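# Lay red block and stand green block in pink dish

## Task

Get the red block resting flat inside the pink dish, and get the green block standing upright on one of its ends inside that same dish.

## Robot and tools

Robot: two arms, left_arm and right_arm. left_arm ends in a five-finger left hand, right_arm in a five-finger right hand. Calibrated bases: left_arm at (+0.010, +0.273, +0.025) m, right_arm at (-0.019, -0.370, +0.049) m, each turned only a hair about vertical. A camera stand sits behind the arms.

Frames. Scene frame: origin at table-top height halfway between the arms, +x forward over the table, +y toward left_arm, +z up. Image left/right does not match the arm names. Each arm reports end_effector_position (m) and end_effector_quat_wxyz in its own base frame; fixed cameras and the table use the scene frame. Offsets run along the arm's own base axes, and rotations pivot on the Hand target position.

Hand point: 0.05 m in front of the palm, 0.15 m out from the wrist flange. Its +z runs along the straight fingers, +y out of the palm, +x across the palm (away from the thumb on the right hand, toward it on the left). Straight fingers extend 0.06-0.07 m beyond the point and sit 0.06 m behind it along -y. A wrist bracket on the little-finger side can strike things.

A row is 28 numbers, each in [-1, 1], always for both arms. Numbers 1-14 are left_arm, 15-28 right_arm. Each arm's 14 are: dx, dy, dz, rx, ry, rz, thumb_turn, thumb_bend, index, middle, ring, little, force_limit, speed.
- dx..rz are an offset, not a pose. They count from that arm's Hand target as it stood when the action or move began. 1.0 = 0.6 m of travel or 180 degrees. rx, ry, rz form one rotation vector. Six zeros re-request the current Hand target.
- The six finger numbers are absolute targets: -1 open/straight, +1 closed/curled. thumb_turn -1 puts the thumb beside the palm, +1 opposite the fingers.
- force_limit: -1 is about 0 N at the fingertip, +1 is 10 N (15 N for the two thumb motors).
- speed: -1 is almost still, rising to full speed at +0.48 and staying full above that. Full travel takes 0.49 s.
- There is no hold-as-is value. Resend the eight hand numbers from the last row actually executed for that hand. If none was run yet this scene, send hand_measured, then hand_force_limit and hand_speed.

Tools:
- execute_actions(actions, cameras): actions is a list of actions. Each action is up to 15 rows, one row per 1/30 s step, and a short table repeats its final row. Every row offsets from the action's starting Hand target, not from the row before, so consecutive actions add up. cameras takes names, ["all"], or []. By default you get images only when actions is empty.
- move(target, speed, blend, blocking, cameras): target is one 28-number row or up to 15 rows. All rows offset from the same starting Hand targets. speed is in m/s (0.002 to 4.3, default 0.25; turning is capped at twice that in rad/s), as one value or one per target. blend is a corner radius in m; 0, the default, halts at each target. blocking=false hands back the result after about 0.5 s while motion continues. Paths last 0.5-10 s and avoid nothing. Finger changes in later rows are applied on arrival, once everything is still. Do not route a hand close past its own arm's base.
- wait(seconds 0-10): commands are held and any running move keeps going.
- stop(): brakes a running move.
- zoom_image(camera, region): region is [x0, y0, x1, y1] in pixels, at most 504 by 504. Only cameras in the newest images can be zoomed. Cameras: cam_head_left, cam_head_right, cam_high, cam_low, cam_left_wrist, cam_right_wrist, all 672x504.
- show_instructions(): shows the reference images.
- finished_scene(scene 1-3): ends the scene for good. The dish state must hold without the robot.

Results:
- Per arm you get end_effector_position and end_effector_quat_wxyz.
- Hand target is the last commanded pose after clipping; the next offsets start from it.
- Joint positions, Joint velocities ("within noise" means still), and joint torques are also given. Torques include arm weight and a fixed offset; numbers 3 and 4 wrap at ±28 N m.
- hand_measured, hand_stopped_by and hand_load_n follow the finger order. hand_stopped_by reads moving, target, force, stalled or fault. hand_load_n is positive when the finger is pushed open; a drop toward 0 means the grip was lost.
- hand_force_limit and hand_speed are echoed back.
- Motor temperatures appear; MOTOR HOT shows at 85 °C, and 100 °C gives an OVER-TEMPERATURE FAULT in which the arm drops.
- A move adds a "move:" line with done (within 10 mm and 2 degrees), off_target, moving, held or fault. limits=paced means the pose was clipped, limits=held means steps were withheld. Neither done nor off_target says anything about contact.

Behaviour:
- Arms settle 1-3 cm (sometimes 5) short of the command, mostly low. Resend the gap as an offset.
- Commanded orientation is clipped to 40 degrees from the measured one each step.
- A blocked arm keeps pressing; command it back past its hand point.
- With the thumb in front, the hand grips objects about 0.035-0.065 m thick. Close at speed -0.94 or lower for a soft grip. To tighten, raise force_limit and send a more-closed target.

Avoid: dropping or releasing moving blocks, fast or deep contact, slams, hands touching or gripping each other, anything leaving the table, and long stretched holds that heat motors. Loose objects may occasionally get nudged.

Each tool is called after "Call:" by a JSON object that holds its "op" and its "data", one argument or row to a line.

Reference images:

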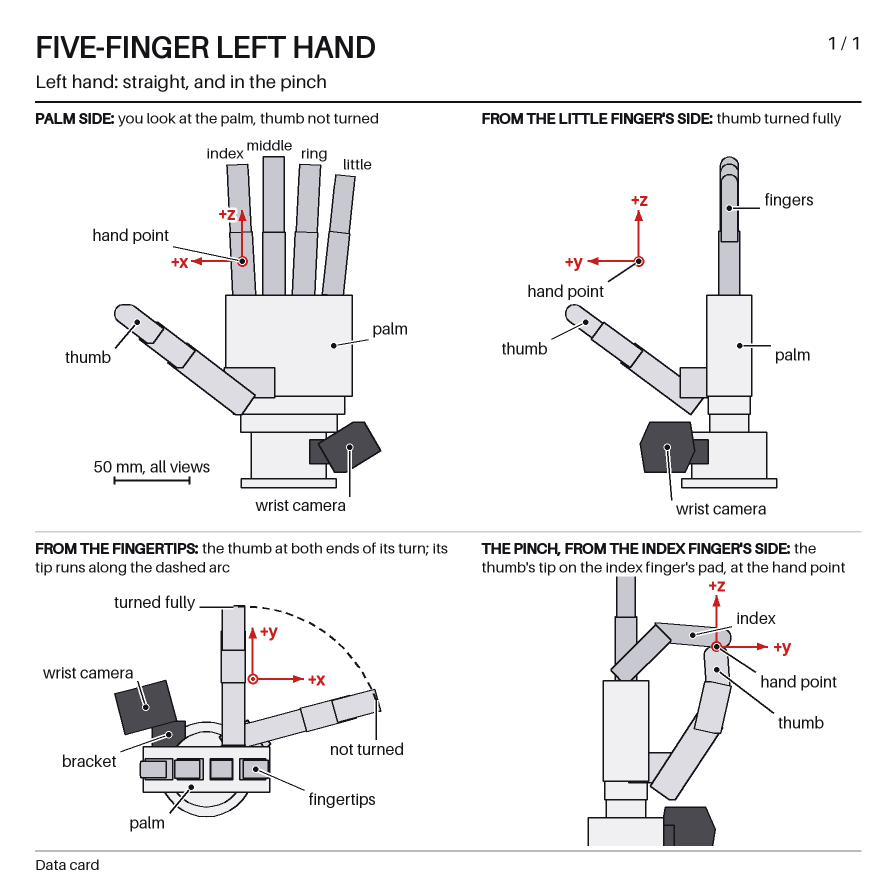

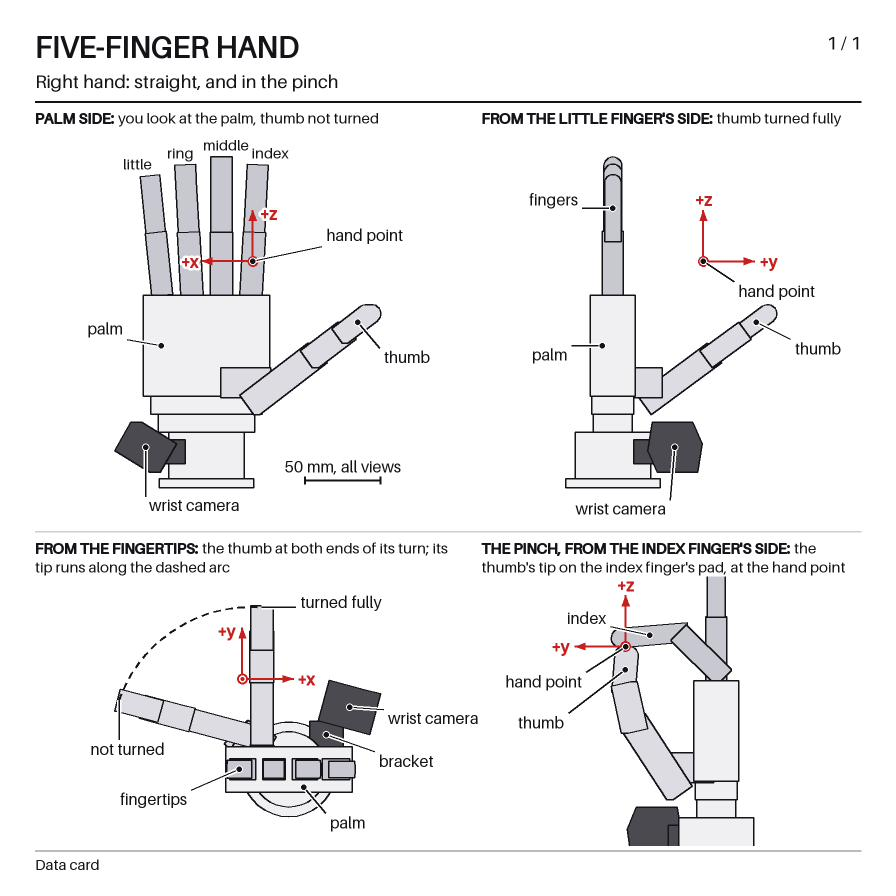

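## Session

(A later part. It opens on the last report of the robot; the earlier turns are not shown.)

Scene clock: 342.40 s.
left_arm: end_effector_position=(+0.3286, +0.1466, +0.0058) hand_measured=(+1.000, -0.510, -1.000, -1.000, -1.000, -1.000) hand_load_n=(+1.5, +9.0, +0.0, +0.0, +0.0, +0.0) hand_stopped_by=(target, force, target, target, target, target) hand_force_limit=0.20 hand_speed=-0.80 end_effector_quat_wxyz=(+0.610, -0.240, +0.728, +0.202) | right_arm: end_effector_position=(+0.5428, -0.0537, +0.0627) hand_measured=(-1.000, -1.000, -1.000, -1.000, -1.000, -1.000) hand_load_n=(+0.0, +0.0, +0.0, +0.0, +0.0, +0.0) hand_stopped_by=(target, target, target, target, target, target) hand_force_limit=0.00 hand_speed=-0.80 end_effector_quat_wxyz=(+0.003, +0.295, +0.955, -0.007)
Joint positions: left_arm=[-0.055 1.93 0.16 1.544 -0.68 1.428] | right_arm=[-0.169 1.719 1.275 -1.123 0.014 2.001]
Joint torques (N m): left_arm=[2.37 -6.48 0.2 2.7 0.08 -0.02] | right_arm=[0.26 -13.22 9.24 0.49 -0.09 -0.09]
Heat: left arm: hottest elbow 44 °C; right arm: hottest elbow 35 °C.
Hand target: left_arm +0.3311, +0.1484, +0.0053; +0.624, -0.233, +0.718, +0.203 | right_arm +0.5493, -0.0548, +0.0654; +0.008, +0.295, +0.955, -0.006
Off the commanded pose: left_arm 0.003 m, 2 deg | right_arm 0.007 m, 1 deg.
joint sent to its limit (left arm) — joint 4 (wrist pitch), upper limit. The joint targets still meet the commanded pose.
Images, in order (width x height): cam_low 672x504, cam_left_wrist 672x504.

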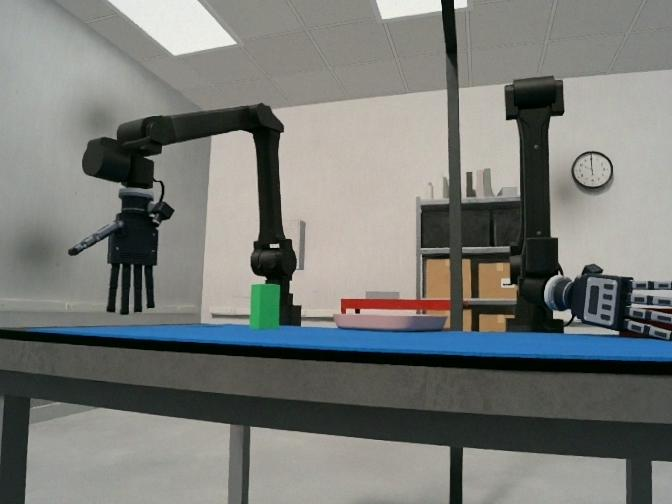

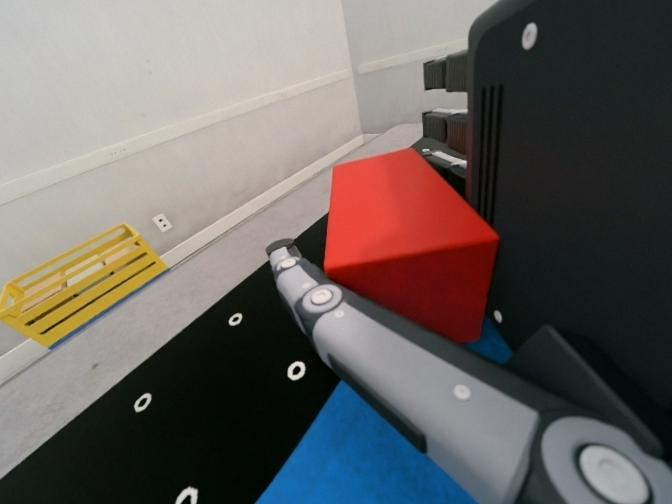

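Call:
{"op": "execute_actions", "data": {
  "actions": [
    [[0,0,0,0,0,0,1,-1,-1,-1,-1,-1,0.2,-0.5,0,0,0,0,0,0,-1,-1,-1,-1,-1,-1,0,-0.8]]
  ]
}}

Call:
{"op": "move", "data": {
  "target": [-0.022,-0.016,0,0,0,0,1,-1,-1,-1,-1,-1,0.2,-0.5,0,0,0,0,0,0,-1,-1,-1,-1,-1,-1,0,-0.8],
  "speed": 0.06,
  "cameras": ["cam_left_wrist"]
}}

Scene clock: 347.57 s.
left_arm: end_effector_position=(+0.3286, +0.1467, +0.0058) hand_measured=(+1.000, -1.000, -1.000, -1.000, -1.000, -1.000) hand_load_n=(+0.5, +0.0, +0.0, +0.0, +0.0, +0.0) hand_stopped_by=(target, target, target, target, target, target) hand_force_limit=0.20 hand_speed=-0.50 end_effector_quat_wxyz=(+0.610, -0.240, +0.728, +0.202) | right_arm: end_effector_position=(+0.5428, -0.0537, +0.0627) hand_measured=(-1.000, -1.000, -1.000, -1.000, -1.000, -1.000) hand_load_n=(+0.0, -0.5, +0.0, +0.0, +0.0, +0.0) hand_stopped_by=(target, target, target, target, target, target) hand_force_limit=0.00 hand_speed=-0.80 end_effector_quat_wxyz=(+0.003, +0.295, +0.955, -0.007)
Joint positions: left_arm=[-0.055 1.93 0.16 1.544 -0.68 1.428] | right_arm=[-0.169 1.719 1.275 -1.123 0.014 2.001]
Joint torques (N m): left_arm=[2.37 -6.36 0.25 2.82 0.12 -0.01] | right_arm=[0.38 -13.33 9.21 0.58 -0.08 -0.09]
Heat: left arm: hottest elbow 44 °C; right arm: hottest elbow 35 °C.
Hand target: left_arm +0.3311, +0.1485, +0.0053; +0.624, -0.233, +0.718, +0.203 | right_arm +0.5493, -0.0548, +0.0654; +0.008, +0.295, +0.955, -0.006
Off the commanded pose: left_arm 0.003 m, 2 deg | right_arm 0.007 m, 1 deg.
joint sent to its limit (left arm) — joint 4 (wrist pitch), upper limit. The joint targets still meet the commanded pose.

Scene clock: 348.50 s.
left_arm: end_effector_position=(+0.3223, +0.1410, +0.0060) hand_measured=(+1.000, -1.000, -1.000, -1.000, -1.000, -1.000) hand_load_n=(+0.5, +0.0, -0.5, +0.0, +0.0, +0.0) hand_stopped_by=(target, target, target, target, target, target) hand_force_limit=0.20 hand_speed=-0.50 end_effector_quat_wxyz=(+0.608, -0.241, +0.728, +0.206) | right_arm: end_effector_position=(+0.5428, -0.0537, +0.0627) hand_measured=(-1.000, -1.000, -1.000, -1.000, -1.000, -1.000) hand_load_n=(+0.0, +0.0, +0.0, +0.0, +0.0, +0.0) hand_stopped_by=(target, target, target, target, target, target) hand_force_limit=0.00 hand_speed=-0.80 end_effector_quat_wxyz=(+0.003, +0.295, +0.955, -0.007)
Joint positions: left_arm=[-0.089 1.93 0.15 1.544 -0.721 1.42] | right_arm=[-0.169 1.719 1.275 -1.123 0.014 2.001]
Joint torques (N m): left_arm=[0.67 -7.18 -1.55 2.86 -0.16 -0.21] | right_arm=[0.26 -13.33 9.26 0.55 -0.09 -0.08]
Heat: left arm: hottest elbow 43 °C; right arm: hottest elbow 35 °C.
Hand target: left_arm +0.3179, +0.1388, +0.0053; +0.624, -0.233, +0.718, +0.203 | right_arm +0.5493, -0.0548, +0.0654; +0.008, +0.295, +0.955, -0.006
Off the commanded pose: left_arm 0.005 m, 2 deg | right_arm 0.007 m, 1 deg.
joint sent to its limit (left arm) — joint 4 (wrist pitch), upper limit. The joint targets still meet the commanded pose.
move: done
Images, in order (width x height): cam_left_wrist 672x504.

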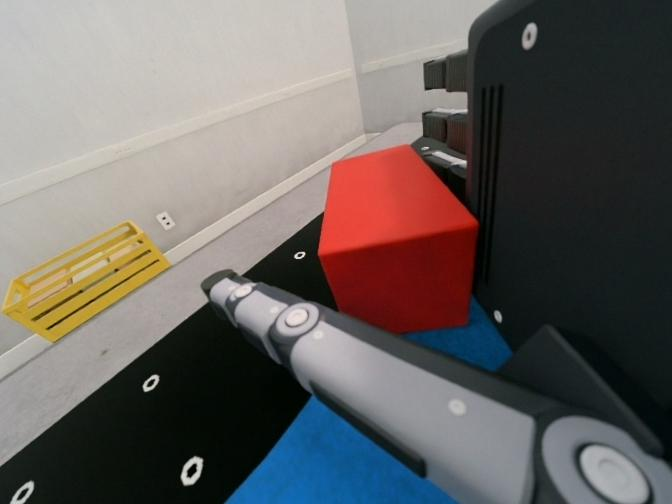

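Call:
{"op": "execute_actions", "data": {
  "actions": [
    [[0,0,0,0,0,0,1,0.5,-1,-1,-1,-1,0.2,-0.8,0,0,0,0,0,0,-1,-1,-1,-1,-1,-1,0,-0.8]],
    [[0,0,0,0,0,0,1,0.5,-1,-1,-1,-1,0.2,-0.8,0,0,0,0,0,0,-1,-1,-1,-1,-1,-1,0,-0.8]],
    [[0,0,0,0,0,0,1,0.5,-1,-1,-1,-1,0.2,-0.8,0,0,0,0,0,0,-1,-1,-1,-1,-1,-1,0,-0.8]]
  ],
  "cameras": ["cam_low","cam_left_wrist"]
}}

Scene clock: 355.83 s.
left_arm: end_effector_position=(+0.3222, +0.1409, +0.0060) hand_measured=(+1.000, -0.348, -1.000, -1.000, -1.000, -1.000) hand_load_n=(+2.0, +11.0, +0.0, +0.0, +0.0, +0.0) hand_stopped_by=(target, force, target, target, target, target) hand_force_limit=0.20 hand_speed=-0.80 end_effector_quat_wxyz=(+0.608, -0.242, +0.728, +0.206) | right_arm: end_effector_position=(+0.5428, -0.0537, +0.0627) hand_measured=(-1.000, -1.000, -1.000, -1.000, -1.000, -1.000) hand_load_n=(+0.0, +0.0, +0.0, +0.0, +0.0, +0.0) hand_stopped_by=(target, target, target, target, target, target) hand_force_limit=0.00 hand_speed=-0.80 end_effector_quat_wxyz=(+0.003, +0.295, +0.955, -0.007)
Joint positions: left_arm=[-0.089 1.93 0.15 1.544 -0.722 1.419] | right_arm=[-0.169 1.719 1.275 -1.123 0.014 2.001]
Joint torques (N m): left_arm=[0.73 -6.89 -1.47 2.8 -0.15 -0.16] | right_arm=[0.21 -13.27 9.25 0.54 -0.06 -0.1]
Heat: left arm: hottest elbow 43 °C; right arm: hottest elbow 35 °C.
Hand target: left_arm +0.3179, +0.1388, +0.0053; +0.624, -0.233, +0.718, +0.203 | right_arm +0.5493, -0.0548, +0.0654; +0.008, +0.295, +0.955, -0.006
Off the commanded pose: left_arm 0.005 m, 2 deg | right_arm 0.007 m, 1 deg.
joint sent to its limit (left arm) — joint 4 (wrist pitch), upper limit. The joint targets still meet the commanded pose.
Images, in order (width x height): cam_low 672x504, cam_left_wrist 672x504.

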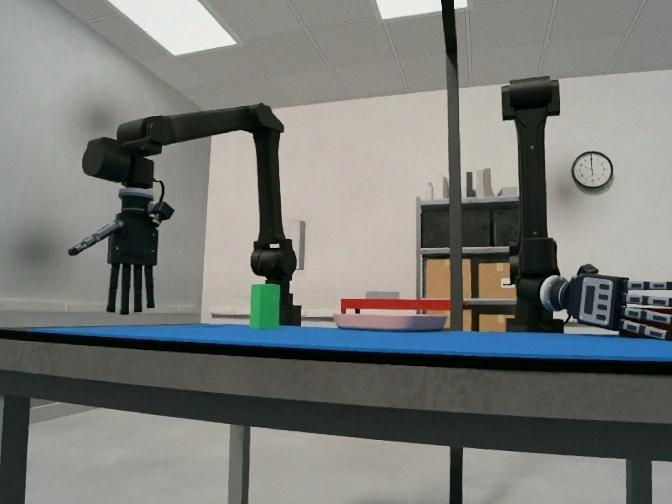

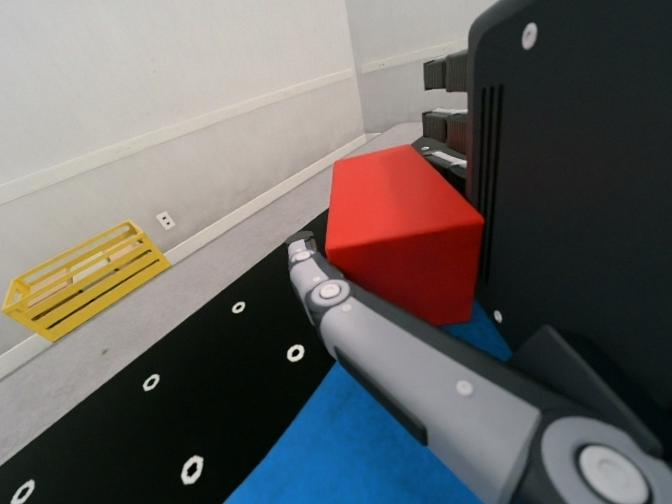

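Call:
{"op": "move", "data": {
  "target": [0.02,0.015,0.2,0,0,0,1,0.5,-1,-1,-1,-1,0.2,-0.8,0,0,0,0,0,0,-1,-1,-1,-1,-1,-1,0,-0.8],
  "speed": 0.1,
  "cameras": ["cam_low","cam_left_wrist","cam_high"]
}}

Call:
{"op": "zoom_image", "data": {
  "camera": "cam_low",
  "region": [540, 180, 672, 340]
}}

Scene clock: 360.90 s.
left_arm: end_effector_position=(+0.3107, +0.1469, +0.1047) hand_measured=(+1.000, -0.346, -1.000, -1.000, -1.000, -1.000) hand_load_n=(+0.5, +0.0, +0.0, +0.0, +0.0, +0.0) hand_stopped_by=(target, force, target, target, target, target) hand_force_limit=0.20 hand_speed=-0.80 end_effector_quat_wxyz=(+0.605, -0.222, +0.735, +0.212) | right_arm: end_effector_position=(+0.5428, -0.0537, +0.0627) hand_measured=(-1.000, -1.000, -1.000, -1.000, -1.000, -1.000) hand_load_n=(+0.0, +0.0, +0.0, +0.5, +0.0, +0.0) hand_stopped_by=(target, target, target, target, target, target) hand_force_limit=0.00 hand_speed=-0.80 end_effector_quat_wxyz=(+0.003, +0.295, +0.955, -0.007)
Joint positions: left_arm=[-0.061 1.091 0.126 0.735 -0.678 1.469] | right_arm=[-0.169 1.719 1.275 -1.123 0.014 2.001]
Joint torques (N m): left_arm=[2.2 -2.96 9.76 1.96 0.08 -0.09] | right_arm=[0.32 -13.33 9.21 0.61 -0.08 -0.1]
Motor temperatures (°C): left_arm=[27 27 42 24 27 25] | right_arm=[26 29 35 24 25 25]
Heat: left arm: hottest elbow 42 °C; right arm: hottest elbow 35 °C.
Hand target: left_arm +0.3298, +0.1479, +0.1252; +0.624, -0.233, +0.718, +0.203 | right_arm +0.5493, -0.0548, +0.0654; +0.008, +0.295, +0.955, -0.006
Off the commanded pose: left_arm 0.028 m, 3 deg | right_arm 0.007 m, 1 deg.
move: off_target (left_arm)
Images, in order (width x height): cam_high 672x504, cam_low 672x504, cam_left_wrist 672x504.

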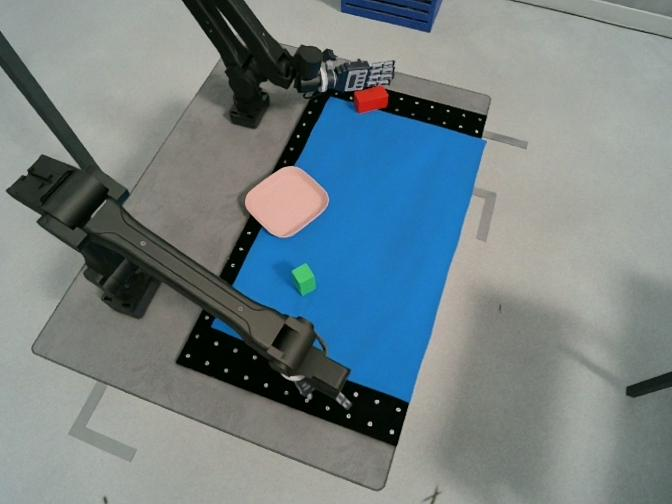

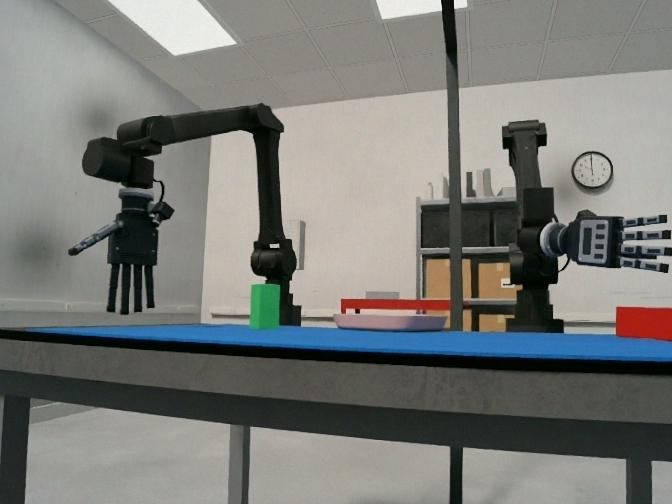

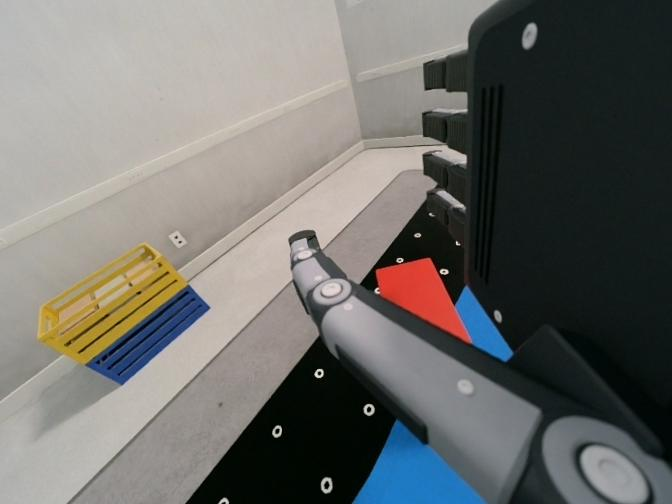

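Scaled by 3.150.

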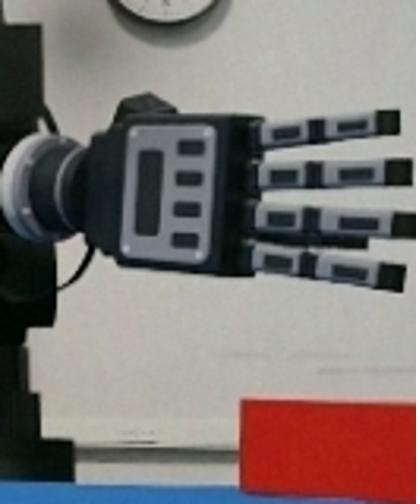

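Call:
{"op": "move", "data": {
  "target": [
    [-0.0203,-0.018,-0.1087,0,0,0,1,-1,-1,-1,-1,-1,0.2,-0.5,0,0,0,0,0,0,-1,-1,-1,-1,-1,-1,0,-0.8],
    [-0.0203,-0.018,-0.19,0,0,0,1,-1,-1,-1,-1,-1,0.2,-0.5,0,0,0,0,0,0,-1,-1,-1,-1,-1,-1,0,-0.8]
  ],
  "speed": [0.15,0.08],
  "cameras": ["cam_left_wrist","cam_low"]
}}

Scene clock: 407.43 s.
left_arm: end_effector_position=(+0.3138, +0.1390, +0.0104) hand_measured=(+1.000, -1.000, -1.000, -1.000, -1.000, -1.000) hand_load_n=(+0.5, +0.0, +0.0, +0.0, +0.0, +0.0) hand_stopped_by=(target, target, target, target, target, target) hand_force_limit=0.20 hand_speed=-0.50 end_effector_quat_wxyz=(+0.605, -0.235, +0.732, +0.208) | right_arm: end_effector_position=(+0.5428, -0.0537, +0.0627) hand_measured=(-1.000, -1.000, -1.000, -1.000, -1.000, -1.000) hand_load_n=(+0.0, +0.0, +0.0, +0.0, +0.0, +0.0) hand_stopped_by=(target, target, target, target, target, target) hand_force_limit=0.00 hand_speed=-0.80 end_effector_quat_wxyz=(+0.003, +0.295, +0.955, -0.007)
Joint positions: left_arm=[-0.101 1.902 0.124 1.534 -0.727 1.426] | right_arm=[-0.169 1.719 1.275 -1.123 0.014 2.001]
Joint torques (N m): left_arm=[0.73 -6.3 0.05 3.12 -0.25 -0.15] | right_arm=[0.32 -13.45 9.2 0.47 -0.06 -0.1]
Motor temperatures (°C): left_arm=[27 27 47 24 27 25] | right_arm=[26 30 35 24 25 25]
Heat: left arm: hottest elbow 47 °C; right arm: hottest elbow 35 °C.
Hand target: left_arm +0.3176, +0.1371, +0.0112; +0.624, -0.233, +0.718, +0.203 | right_arm +0.5493, -0.0548, +0.0654; +0.008, +0.295, +0.955, -0.006
Off the commanded pose: left_arm 0.004 m, 3 deg | right_arm 0.007 m, 1 deg.
joint sent to its limit (left arm) — joint 4 (wrist pitch), upper limit. The joint targets still meet the commanded pose.
move: off_target (left_arm)
Images, in order (width x height): cam_low 672x504, cam_left_wrist 672x504.

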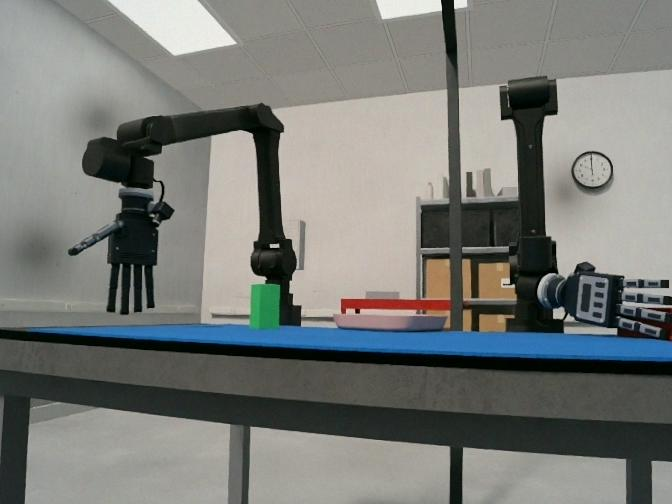

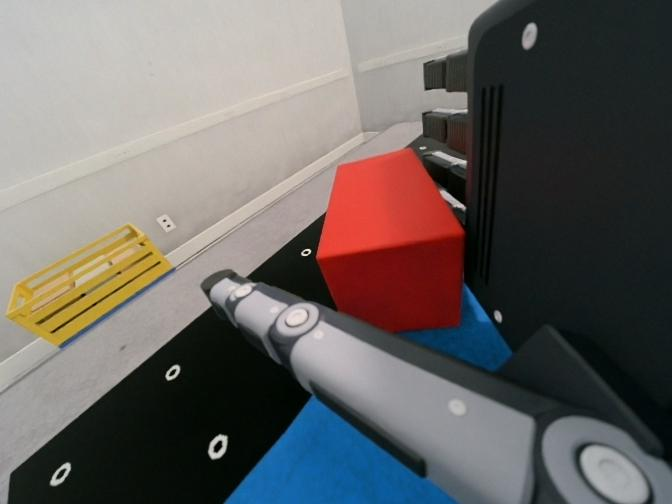

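Call:
{"op": "execute_actions", "data": {
  "actions": [
    [[0,0,0,0,0,0,1,-0.45,-1,-1,-1,-1,0.0,-0.5,0,0,0,0,0,0,-1,-1,-1,-1,-1,-1,0,-0.8]]
  ]
}}

Call:
{"op": "move", "data": {
  "target": [-0.0063,-0.0245,0.004,0,0,0.189,1,-0.45,-1,-1,-1,-1,0.0,-0.5,0,0,0,0,0,0,-1,-1,-1,-1,-1,-1,0,-0.8],
  "speed": 0.12,
  "cameras": ["cam_left_wrist","cam_low","cam_high"]
}}

Scene clock: 412.17 s.
left_arm: end_effector_position=(+0.3136, +0.1391, +0.0104) hand_measured=(+1.000, -0.450, -1.000, -1.000, -1.000, -1.000) hand_load_n=(+0.0, +0.0, +0.0, +0.0, +0.0, +0.0) hand_stopped_by=(target, target, target, target, target, target) hand_force_limit=0.00 hand_speed=-0.50 end_effector_quat_wxyz=(+0.605, -0.235, +0.732, +0.208) | right_arm: end_effector_position=(+0.5428, -0.0537, +0.0627) hand_measured=(-1.000, -1.000, -1.000, -1.000, -1.000, -1.000) hand_load_n=(+0.0, +0.0, +0.0, +0.0, +0.0, +0.0) hand_stopped_by=(target, target, target, target, target, target) hand_force_limit=0.00 hand_speed=-0.80 end_effector_quat_wxyz=(+0.003, +0.295, +0.955, -0.007)
Joint positions: left_arm=[-0.101 1.902 0.124 1.534 -0.728 1.426] | right_arm=[-0.169 1.719 1.275 -1.123 0.014 2.001]
Joint torques (N m): left_arm=[0.73 -6.18 0.05 3.19 -0.18 -0.15] | right_arm=[0.03 -13.16 9.25 0.49 -0.06 -0.09]
Heat: left arm: hottest elbow 45 °C; right arm: hottest elbow 35 °C.
Hand target: left_arm +0.3176, +0.1371, +0.0112; +0.624, -0.233, +0.718, +0.203 | right_arm +0.5493, -0.0548, +0.0654; +0.008, +0.295, +0.955, -0.006
Off the commanded pose: left_arm 0.004 m, 3 deg | right_arm 0.007 m, 1 deg.
joint sent to its limit (left arm) — joint 4 (wrist pitch), upper limit. The joint targets still meet the commanded pose.

Scene clock: 416.10 s.
left_arm: end_effector_position=(+0.3007, +0.1259, +0.0083) hand_measured=(+1.000, -0.450, -1.000, -1.000, -1.000, -1.000) hand_load_n=(+0.0, +0.0, -0.5, +0.0, +0.5, +0.0) hand_stopped_by=(target, target, target, target, target, target) hand_force_limit=0.00 hand_speed=-0.50 end_effector_quat_wxyz=(+0.531, -0.420, +0.625, +0.389) | right_arm: end_effector_position=(+0.5428, -0.0537, +0.0627) hand_measured=(-1.000, -1.000, -1.000, -1.000, -1.000, -1.000) hand_load_n=(+0.0, +0.0, +0.0, +0.0, +0.0, +0.0) hand_stopped_by=(target, target, target, target, target, target) hand_force_limit=0.00 hand_speed=-0.80 end_effector_quat_wxyz=(+0.003, +0.295, +0.955, -0.007)
Joint positions: left_arm=[-0.24 1.758 0.446 0.411 -1.398 0.718] | right_arm=[-0.169 1.719 1.275 -1.123 0.014 2.001]
Joint torques (N m): left_arm=[1.44 -9.7 4.55 0.84 -0.5 -0.11] | right_arm=[0.26 -13.39 9.28 0.57 -0.06 -0.08]
Heat: left arm: hottest elbow 45 °C; right arm: hottest elbow 35 °C.
Hand target: left_arm +0.3140, +0.1223, +0.0136; +0.537, -0.433, +0.618, +0.377 | right_arm +0.5493, -0.0548, +0.0654; +0.008, +0.295, +0.955, -0.006
Off the commanded pose: left_arm 0.015 m, 2 deg | right_arm 0.007 m, 1 deg.
move: off_target (left_arm)
Images, in order (width x height): cam_high 672x504, cam_low 672x504, cam_left_wrist 672x504.

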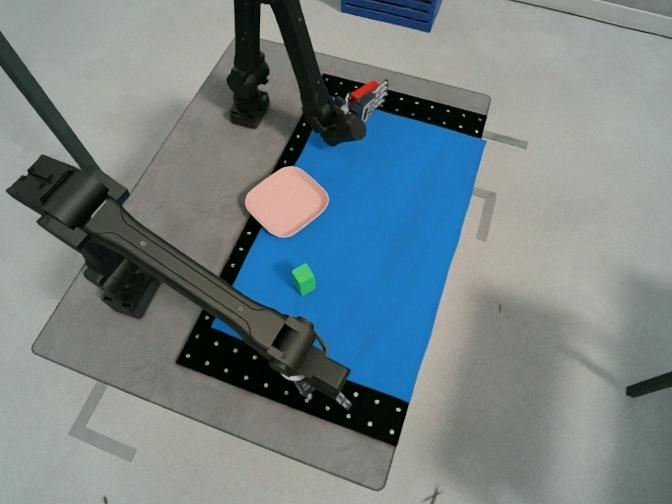

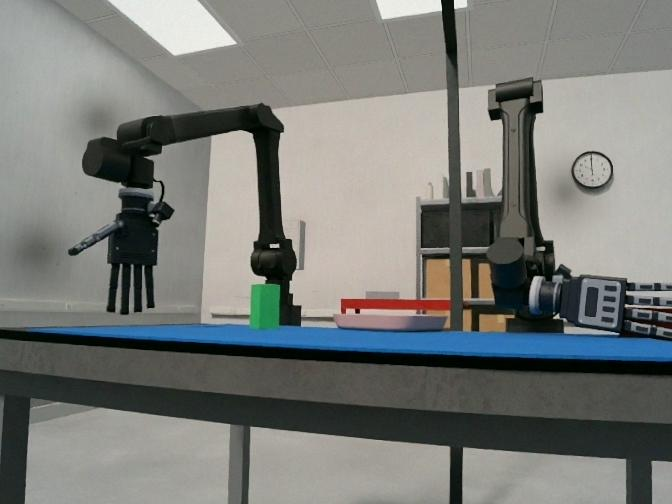

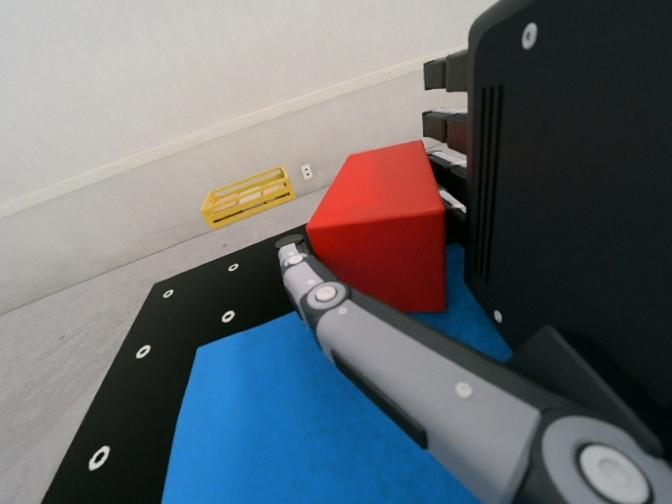

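Call:
{"op": "move", "data": {
  "target": [
    [0,0,0.02,0,0,0,1,-1,-1,-1,-1,-1,0.0,-0.5,0,0,0,0,0,0,-1,-1,-1,-1,-1,-1,0,-0.8],
    [0,0,0.25,0,0,0,1,-1,-1,-1,-1,-1,0.0,-0.5,0,0,0,0,0,0,-1,-1,-1,-1,-1,-1,0,-0.8]
  ],
  "speed": 0.15,
  "cameras": ["cam_left_wrist","cam_low","cam_high","cam_head_left"]
}}

Call:
{"op": "zoom_image", "data": {
  "camera": "cam_high",
  "region": [300, 50, 420, 150]
}}

Scene clock: 425.57 s.
left_arm: end_effector_position=(+0.2937, +0.1273, +0.1468) hand_measured=(+1.000, -1.000, -1.000, -1.000, -1.000, -1.000) hand_load_n=(+0.5, +0.0, +0.0, +0.0, +0.0, +0.0) hand_stopped_by=(target, target, target, target, target, target) hand_force_limit=0.00 hand_speed=-0.50 end_effector_quat_wxyz=(+0.524, -0.416, +0.630, +0.394) | right_arm: end_effector_position=(+0.5428, -0.0537, +0.0627) hand_measured=(-1.000, -1.000, -1.000, -1.000, -1.000, -1.000) hand_load_n=(+0.0, +0.0, +0.0, +0.0, +0.0, +0.0) hand_stopped_by=(target, target, target, target, target, target) hand_force_limit=0.00 hand_speed=-0.80 end_effector_quat_wxyz=(+0.003, +0.295, +0.955, -0.007)
Joint positions: left_arm=[-0.24 1.246 0.532 -0.23 -1.396 0.696] | right_arm=[-0.169 1.719 1.275 -1.123 0.014 2.001]
Joint torques (N m): left_arm=[1.49 -5.83 11.19 0.96 -0.61 -0.13] | right_arm=[0.09 -13.33 9.2 0.46 -0.07 -0.09]
Heat: left arm: hottest elbow 44 °C; right arm: hottest elbow 35 °C.
Hand target: left_arm +0.3140, +0.1223, +0.1637; +0.537, -0.433, +0.618, +0.377 | right_arm +0.5493, -0.0548, +0.0654; +0.008, +0.295, +0.955, -0.006
Off the commanded pose: left_arm 0.027 m, 3 deg | right_arm 0.007 m, 1 deg.
move: off_target (left_arm)
Images, in order (width x height): cam_head_left 672x504, cam_high 672x504, cam_low 672x504, cam_left_wrist 672x504.

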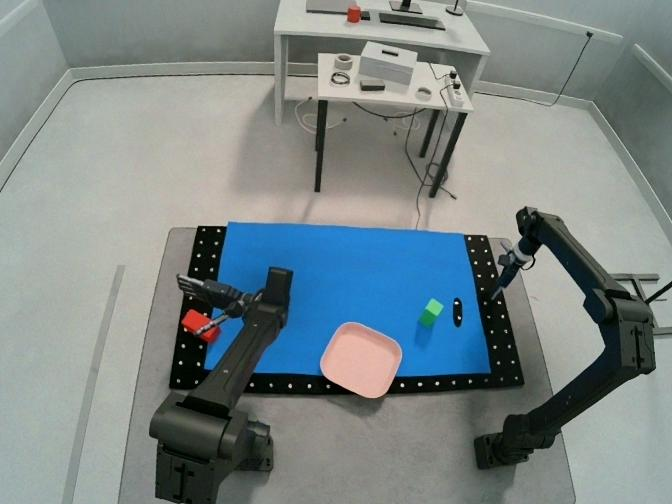

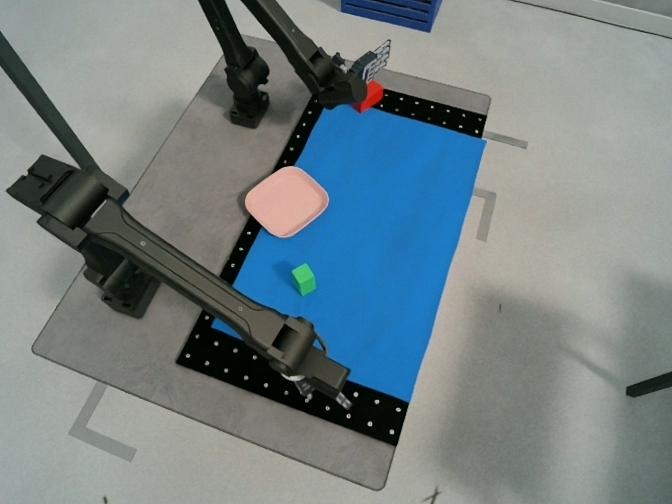

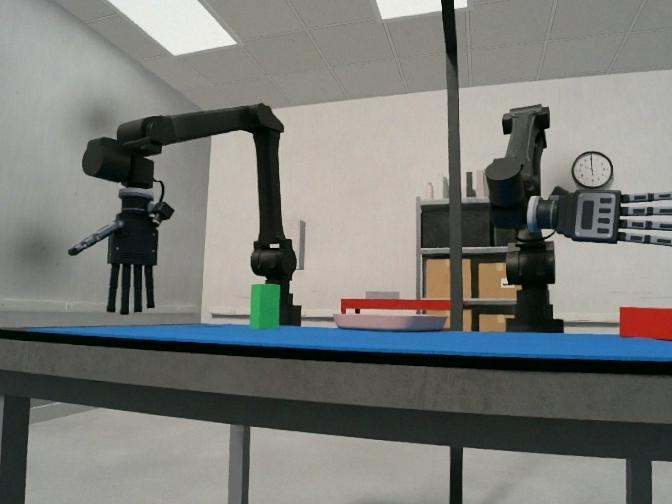

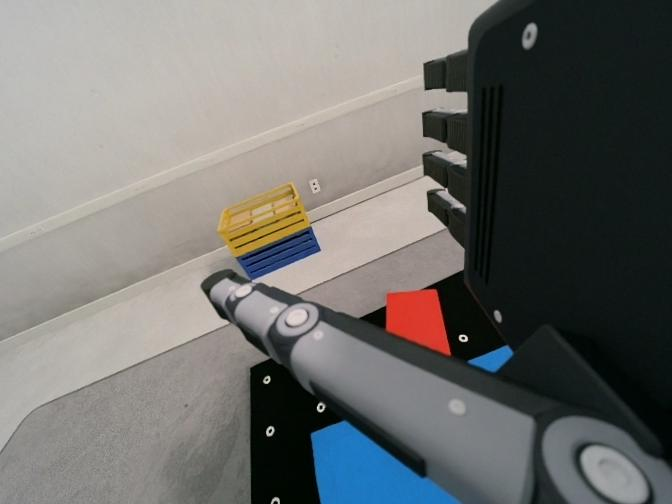

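Scaled by 4.200.

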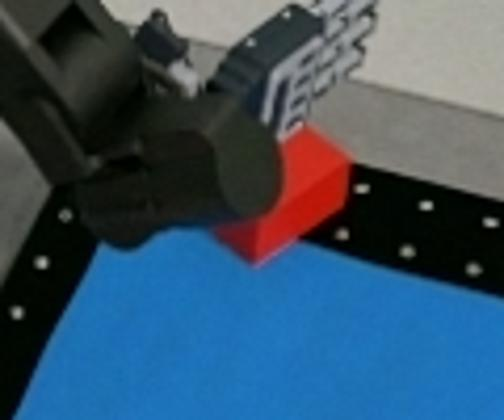

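Call:
{"op": "move", "data": {
  "target": [
    [0,0,0.06,0,0,0,1,-1,-1,-1,-1,-1,0.0,-0.5,0,0,0,0,0,0,-1,-1,-1,-1,-1,-1,0,-0.8],
    [0.0075,-0.0215,0.0,-0.4916,-0.0808,-0.2748,1,-1,-0.7,-0.7,-0.7,-0.7,0.0,-0.5,0,0,0,0,0,0,-1,-1,-1,-1,-1,-1,0,-0.8]
  ],
  "speed": 0.3,
  "cameras": ["cam_left_wrist","cam_low","cam_high"]
}}

Scene clock: 446.03 s.
left_arm: end_effector_position=(+0.3022, +0.0921, +0.1391) hand_measured=(+1.000, -1.000, -0.700, -0.700, -0.700, -0.700) hand_load_n=(+0.0, +0.0, +0.0, +0.0, +0.0, -0.5) hand_stopped_by=(target, target, target, target, target, target) hand_force_limit=0.00 hand_speed=-0.50 end_effector_quat_wxyz=(+0.231, -0.456, +0.741, -0.435) | right_arm: end_effector_position=(+0.5428, -0.0537, +0.0627) hand_measured=(-1.000, -1.000, -1.000, -1.000, -1.000, -1.000) hand_load_n=(+0.0, +0.0, +0.0, +0.0, +0.0, +0.0) hand_stopped_by=(target, target, target, target, target, target) hand_force_limit=0.00 hand_speed=-0.80 end_effector_quat_wxyz=(+0.003, +0.295, +0.955, -0.007)
Joint positions: left_arm=[0.759 1.043 0.68 -0.774 0.968 0.997] | right_arm=[-0.169 1.719 1.275 -1.123 0.014 2.001]
Joint torques (N m): left_arm=[2.26 -4.37 13.52 0.81 0.9 0.02] | right_arm=[0.26 -13.51 9.25 0.51 -0.08 -0.09]
Heat: left arm: hottest elbow 46 °C; right arm: hottest elbow 35 °C.
Hand target: left_arm +0.3184, +0.1094, +0.1635; +0.255, -0.442, +0.744, -0.430 | right_arm +0.5493, -0.0548, +0.0654; +0.008, +0.295, +0.955, -0.006
Off the commanded pose: left_arm 0.034 m, 3 deg | right_arm 0.007 m, 1 deg.
move: off_target (left_arm); target 2's new numbers were sent with left_arm's hand 0.034 m and 3 deg from that target
Images, in order (width x height): cam_high 672x504, cam_low 672x504, cam_left_wrist 672x504.

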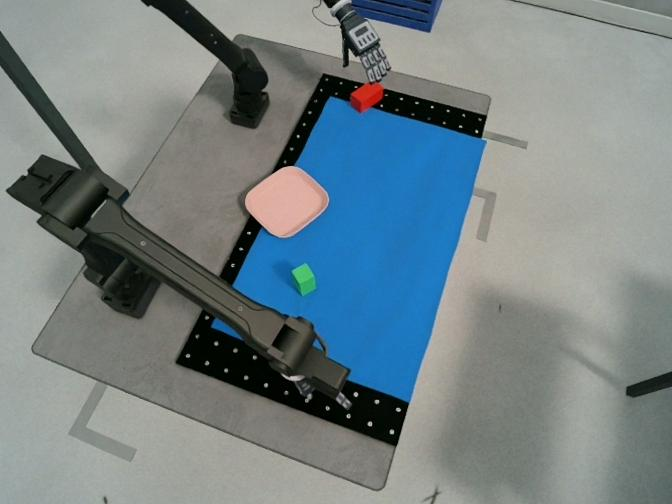

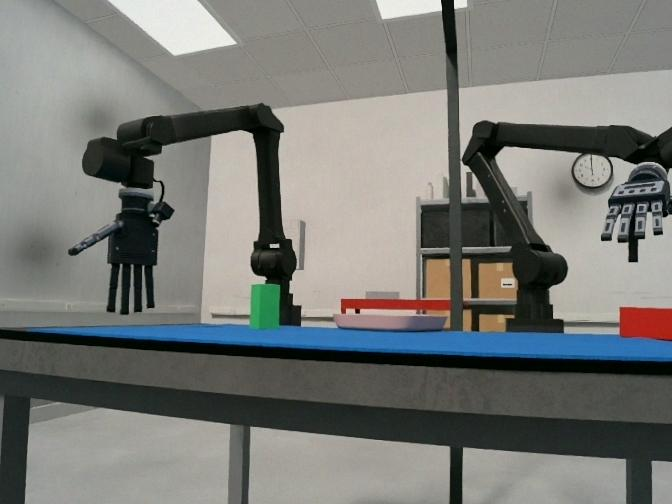

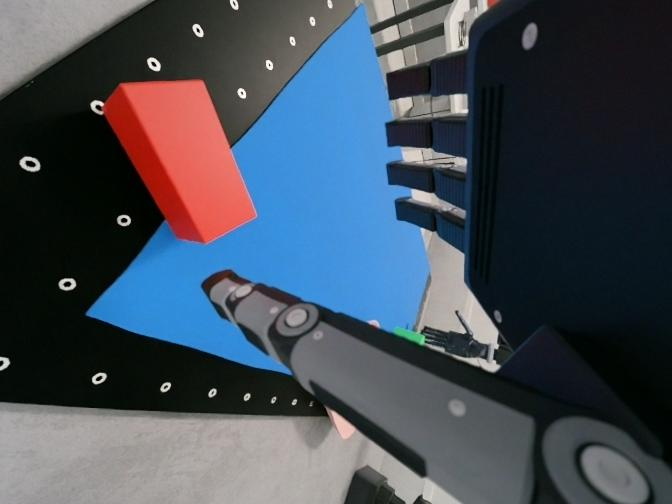

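Call:
{"op": "move", "data": {
  "target": [
    [0.0035,-0.0093,-0.15,0,0,-0.004,1,-1,-0.7,-0.7,-0.7,-0.7,0.0,-0.5,0,0,0,0,0,0,-1,-1,-1,-1,-1,-1,0,-0.8]
  ],
  "speed": 0.15,
  "cameras": ["cam_left_wrist","cam_low","cam_high"]
}}

Call:
{"op": "zoom_image", "data": {
  "camera": "cam_high",
  "region": [300, 0, 440, 140]
}}

Scene clock: 465.20 s.
left_arm: end_effector_position=(+0.3192, +0.1062, +0.0767) hand_measured=(+1.000, -1.000, -0.700, -0.700, -0.700, -0.700) hand_load_n=(+0.0, +0.0, +0.0, +0.0, +0.0, -0.5) hand_stopped_by=(target, target, target, target, target, target) hand_force_limit=0.00 hand_speed=-0.50 end_effector_quat_wxyz=(+0.254, -0.439, +0.747, -0.430) | right_arm: end_effector_position=(+0.5428, -0.0537, +0.0627) hand_measured=(-1.000, -1.000, -1.000, -1.000, -1.000, -1.000) hand_load_n=(+0.0, +0.0, +0.0, +0.0, +0.0, +0.0) hand_stopped_by=(target, target, target, target, target, target) hand_force_limit=0.00 hand_speed=-0.80 end_effector_quat_wxyz=(+0.003, +0.295, +0.955, -0.007)
Joint positions: left_arm=[0.754 1.185 0.586 -0.486 0.968 1.002] | right_arm=[-0.169 1.719 1.275 -1.123 0.014 2.001]
Joint torques (N m): left_arm=[0.67 -4.78 6.89 2.06 0.81 -0.13] | right_arm=[0.38 -13.27 9.2 0.51 -0.08 -0.09]
Heat: left arm: hottest elbow 51 °C; right arm: hottest elbow 35 °C.
Hand target: left_arm +0.3206, +0.1038, +0.0737; +0.253, -0.437, +0.747, -0.432 | right_arm +0.5493, -0.0548, +0.0654; +0.008, +0.295, +0.955, -0.006
Off the commanded pose: left_arm 0.004 m, 0 deg | right_arm 0.007 m, 1 deg.
move: done
Images, in order (width x height): cam_high 672x504, cam_low 672x504, cam_left_wrist 672x504.

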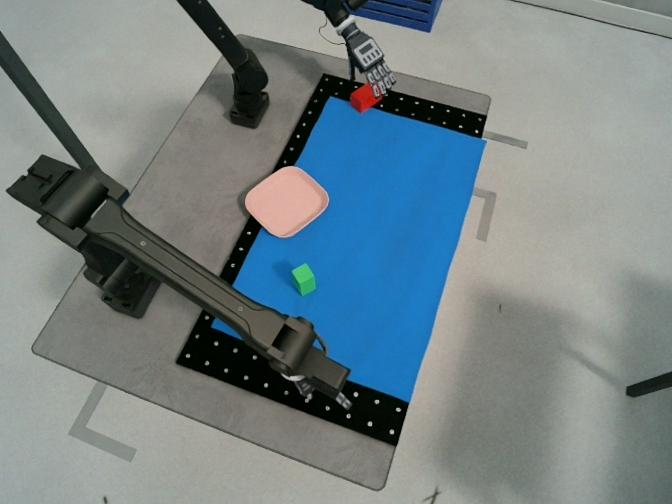

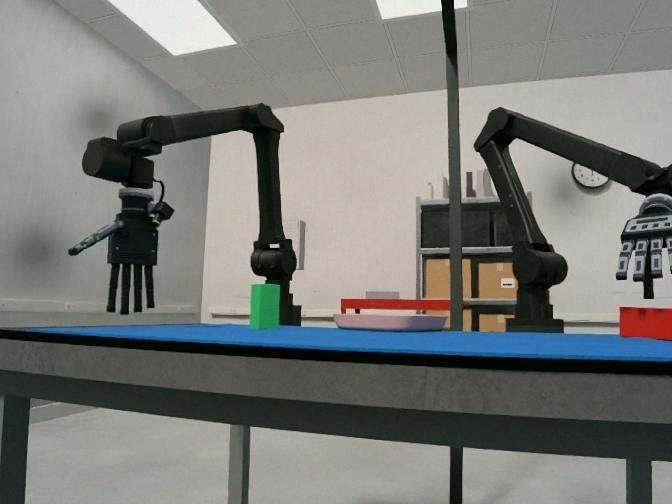

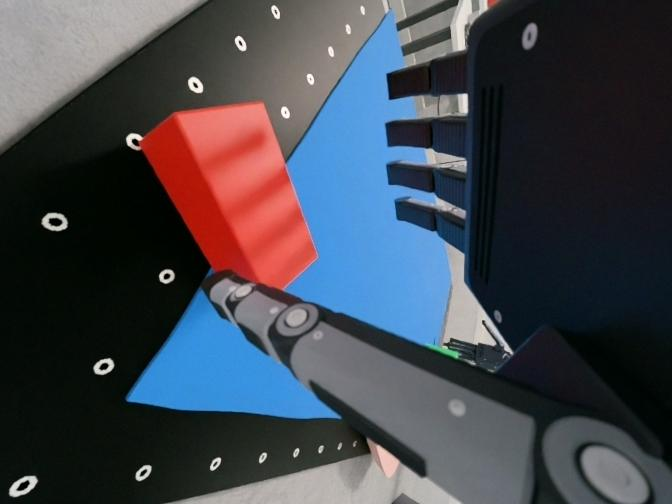

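Scaled by 3.600.

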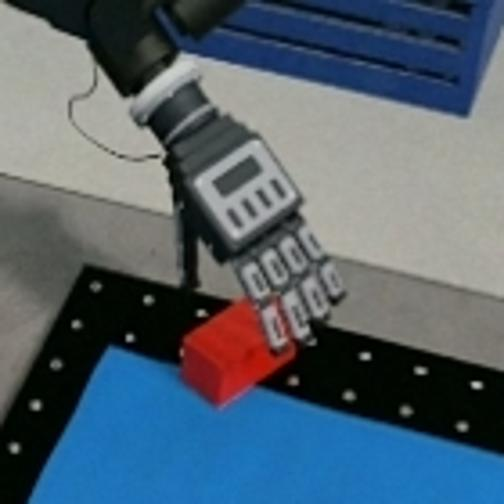

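Call:
{"op": "move", "data": {
  "target": [0.0055,-0.0107,-0.069,0,0,0,1,-1,-0.7,-0.7,-0.7,-0.7,0.0,-0.5,0,0,0,0,0,0,-1,-1,-1,-1,-1,-1,0,-0.8],
  "speed": 0.1,
  "cameras": ["cam_left_wrist","cam_low"]
}}

Call:
{"op": "zoom_image", "data": {
  "camera": "cam_low",
  "region": [560, 180, 672, 350]
}}

Scene clock: 474.70 s.
left_arm: end_effector_position=(+0.3238, +0.1002, +0.0363) hand_measured=(+1.000, -1.000, -0.700, -0.700, -0.700, -0.700) hand_load_n=(+0.0, +0.5, +0.0, +0.0, +0.0, +0.0) hand_stopped_by=(target, target, target, target, target, target) hand_force_limit=0.00 hand_speed=-0.50 end_effector_quat_wxyz=(+0.255, -0.436, +0.747, -0.431) | right_arm: end_effector_position=(+0.5428, -0.0537, +0.0627) hand_measured=(-1.000, -1.000, -1.000, -1.000, -1.000, -1.000) hand_load_n=(+0.0, +0.0, +0.5, +0.0, +0.0, -0.5) hand_stopped_by=(target, target, target, target, target, target) hand_force_limit=0.00 hand_speed=-0.80 end_effector_quat_wxyz=(+0.003, +0.295, +0.955, -0.007)
Joint positions: left_arm=[0.73 1.279 0.519 -0.293 0.961 0.97] | right_arm=[-0.169 1.719 1.275 -1.123 0.014 2.001]
Joint torques (N m): left_arm=[0.79 -5.36 6.04 2.18 0.55 -0.19] | right_arm=[0.15 -13.27 9.24 0.47 -0.09 -0.09]
Heat: left arm: hottest elbow 50 °C; right arm: hottest elbow 35 °C.
Hand target: left_arm +0.3239, +0.0974, +0.0322; +0.253, -0.437, +0.747, -0.432 | right_arm +0.5493, -0.0548, +0.0654; +0.008, +0.295, +0.955, -0.006
Off the commanded pose: left_arm 0.005 m, 0 deg | right_arm 0.007 m, 1 deg.
move: done
Images, in order (width x height): cam_low 672x504, cam_left_wrist 672x504.

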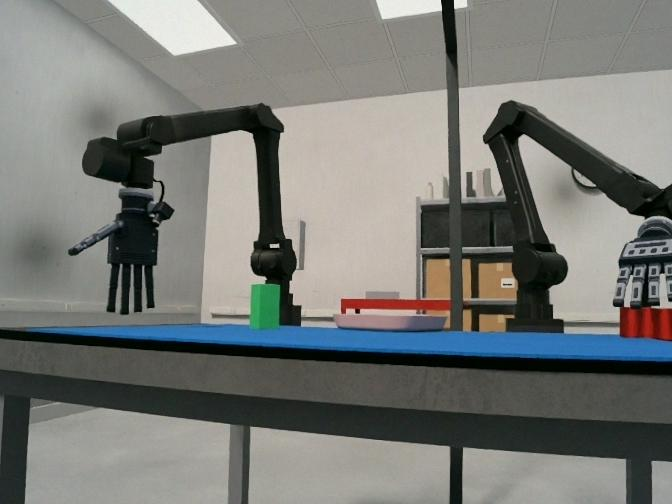

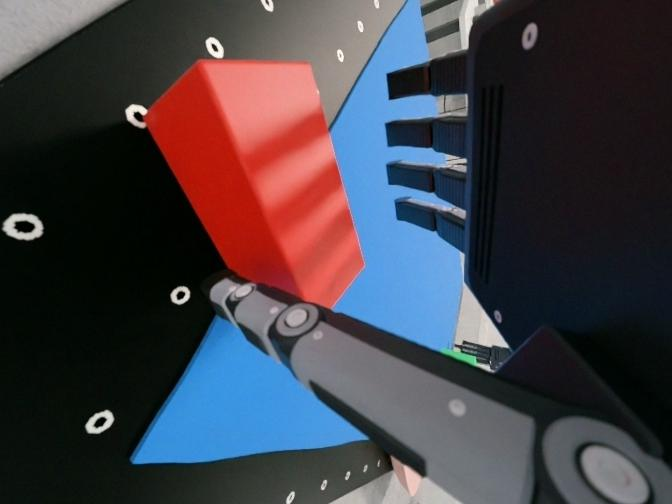

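Scaled by 2.965.

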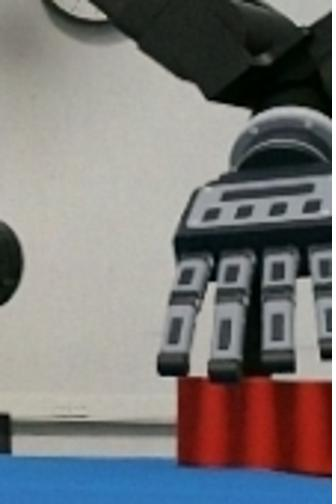

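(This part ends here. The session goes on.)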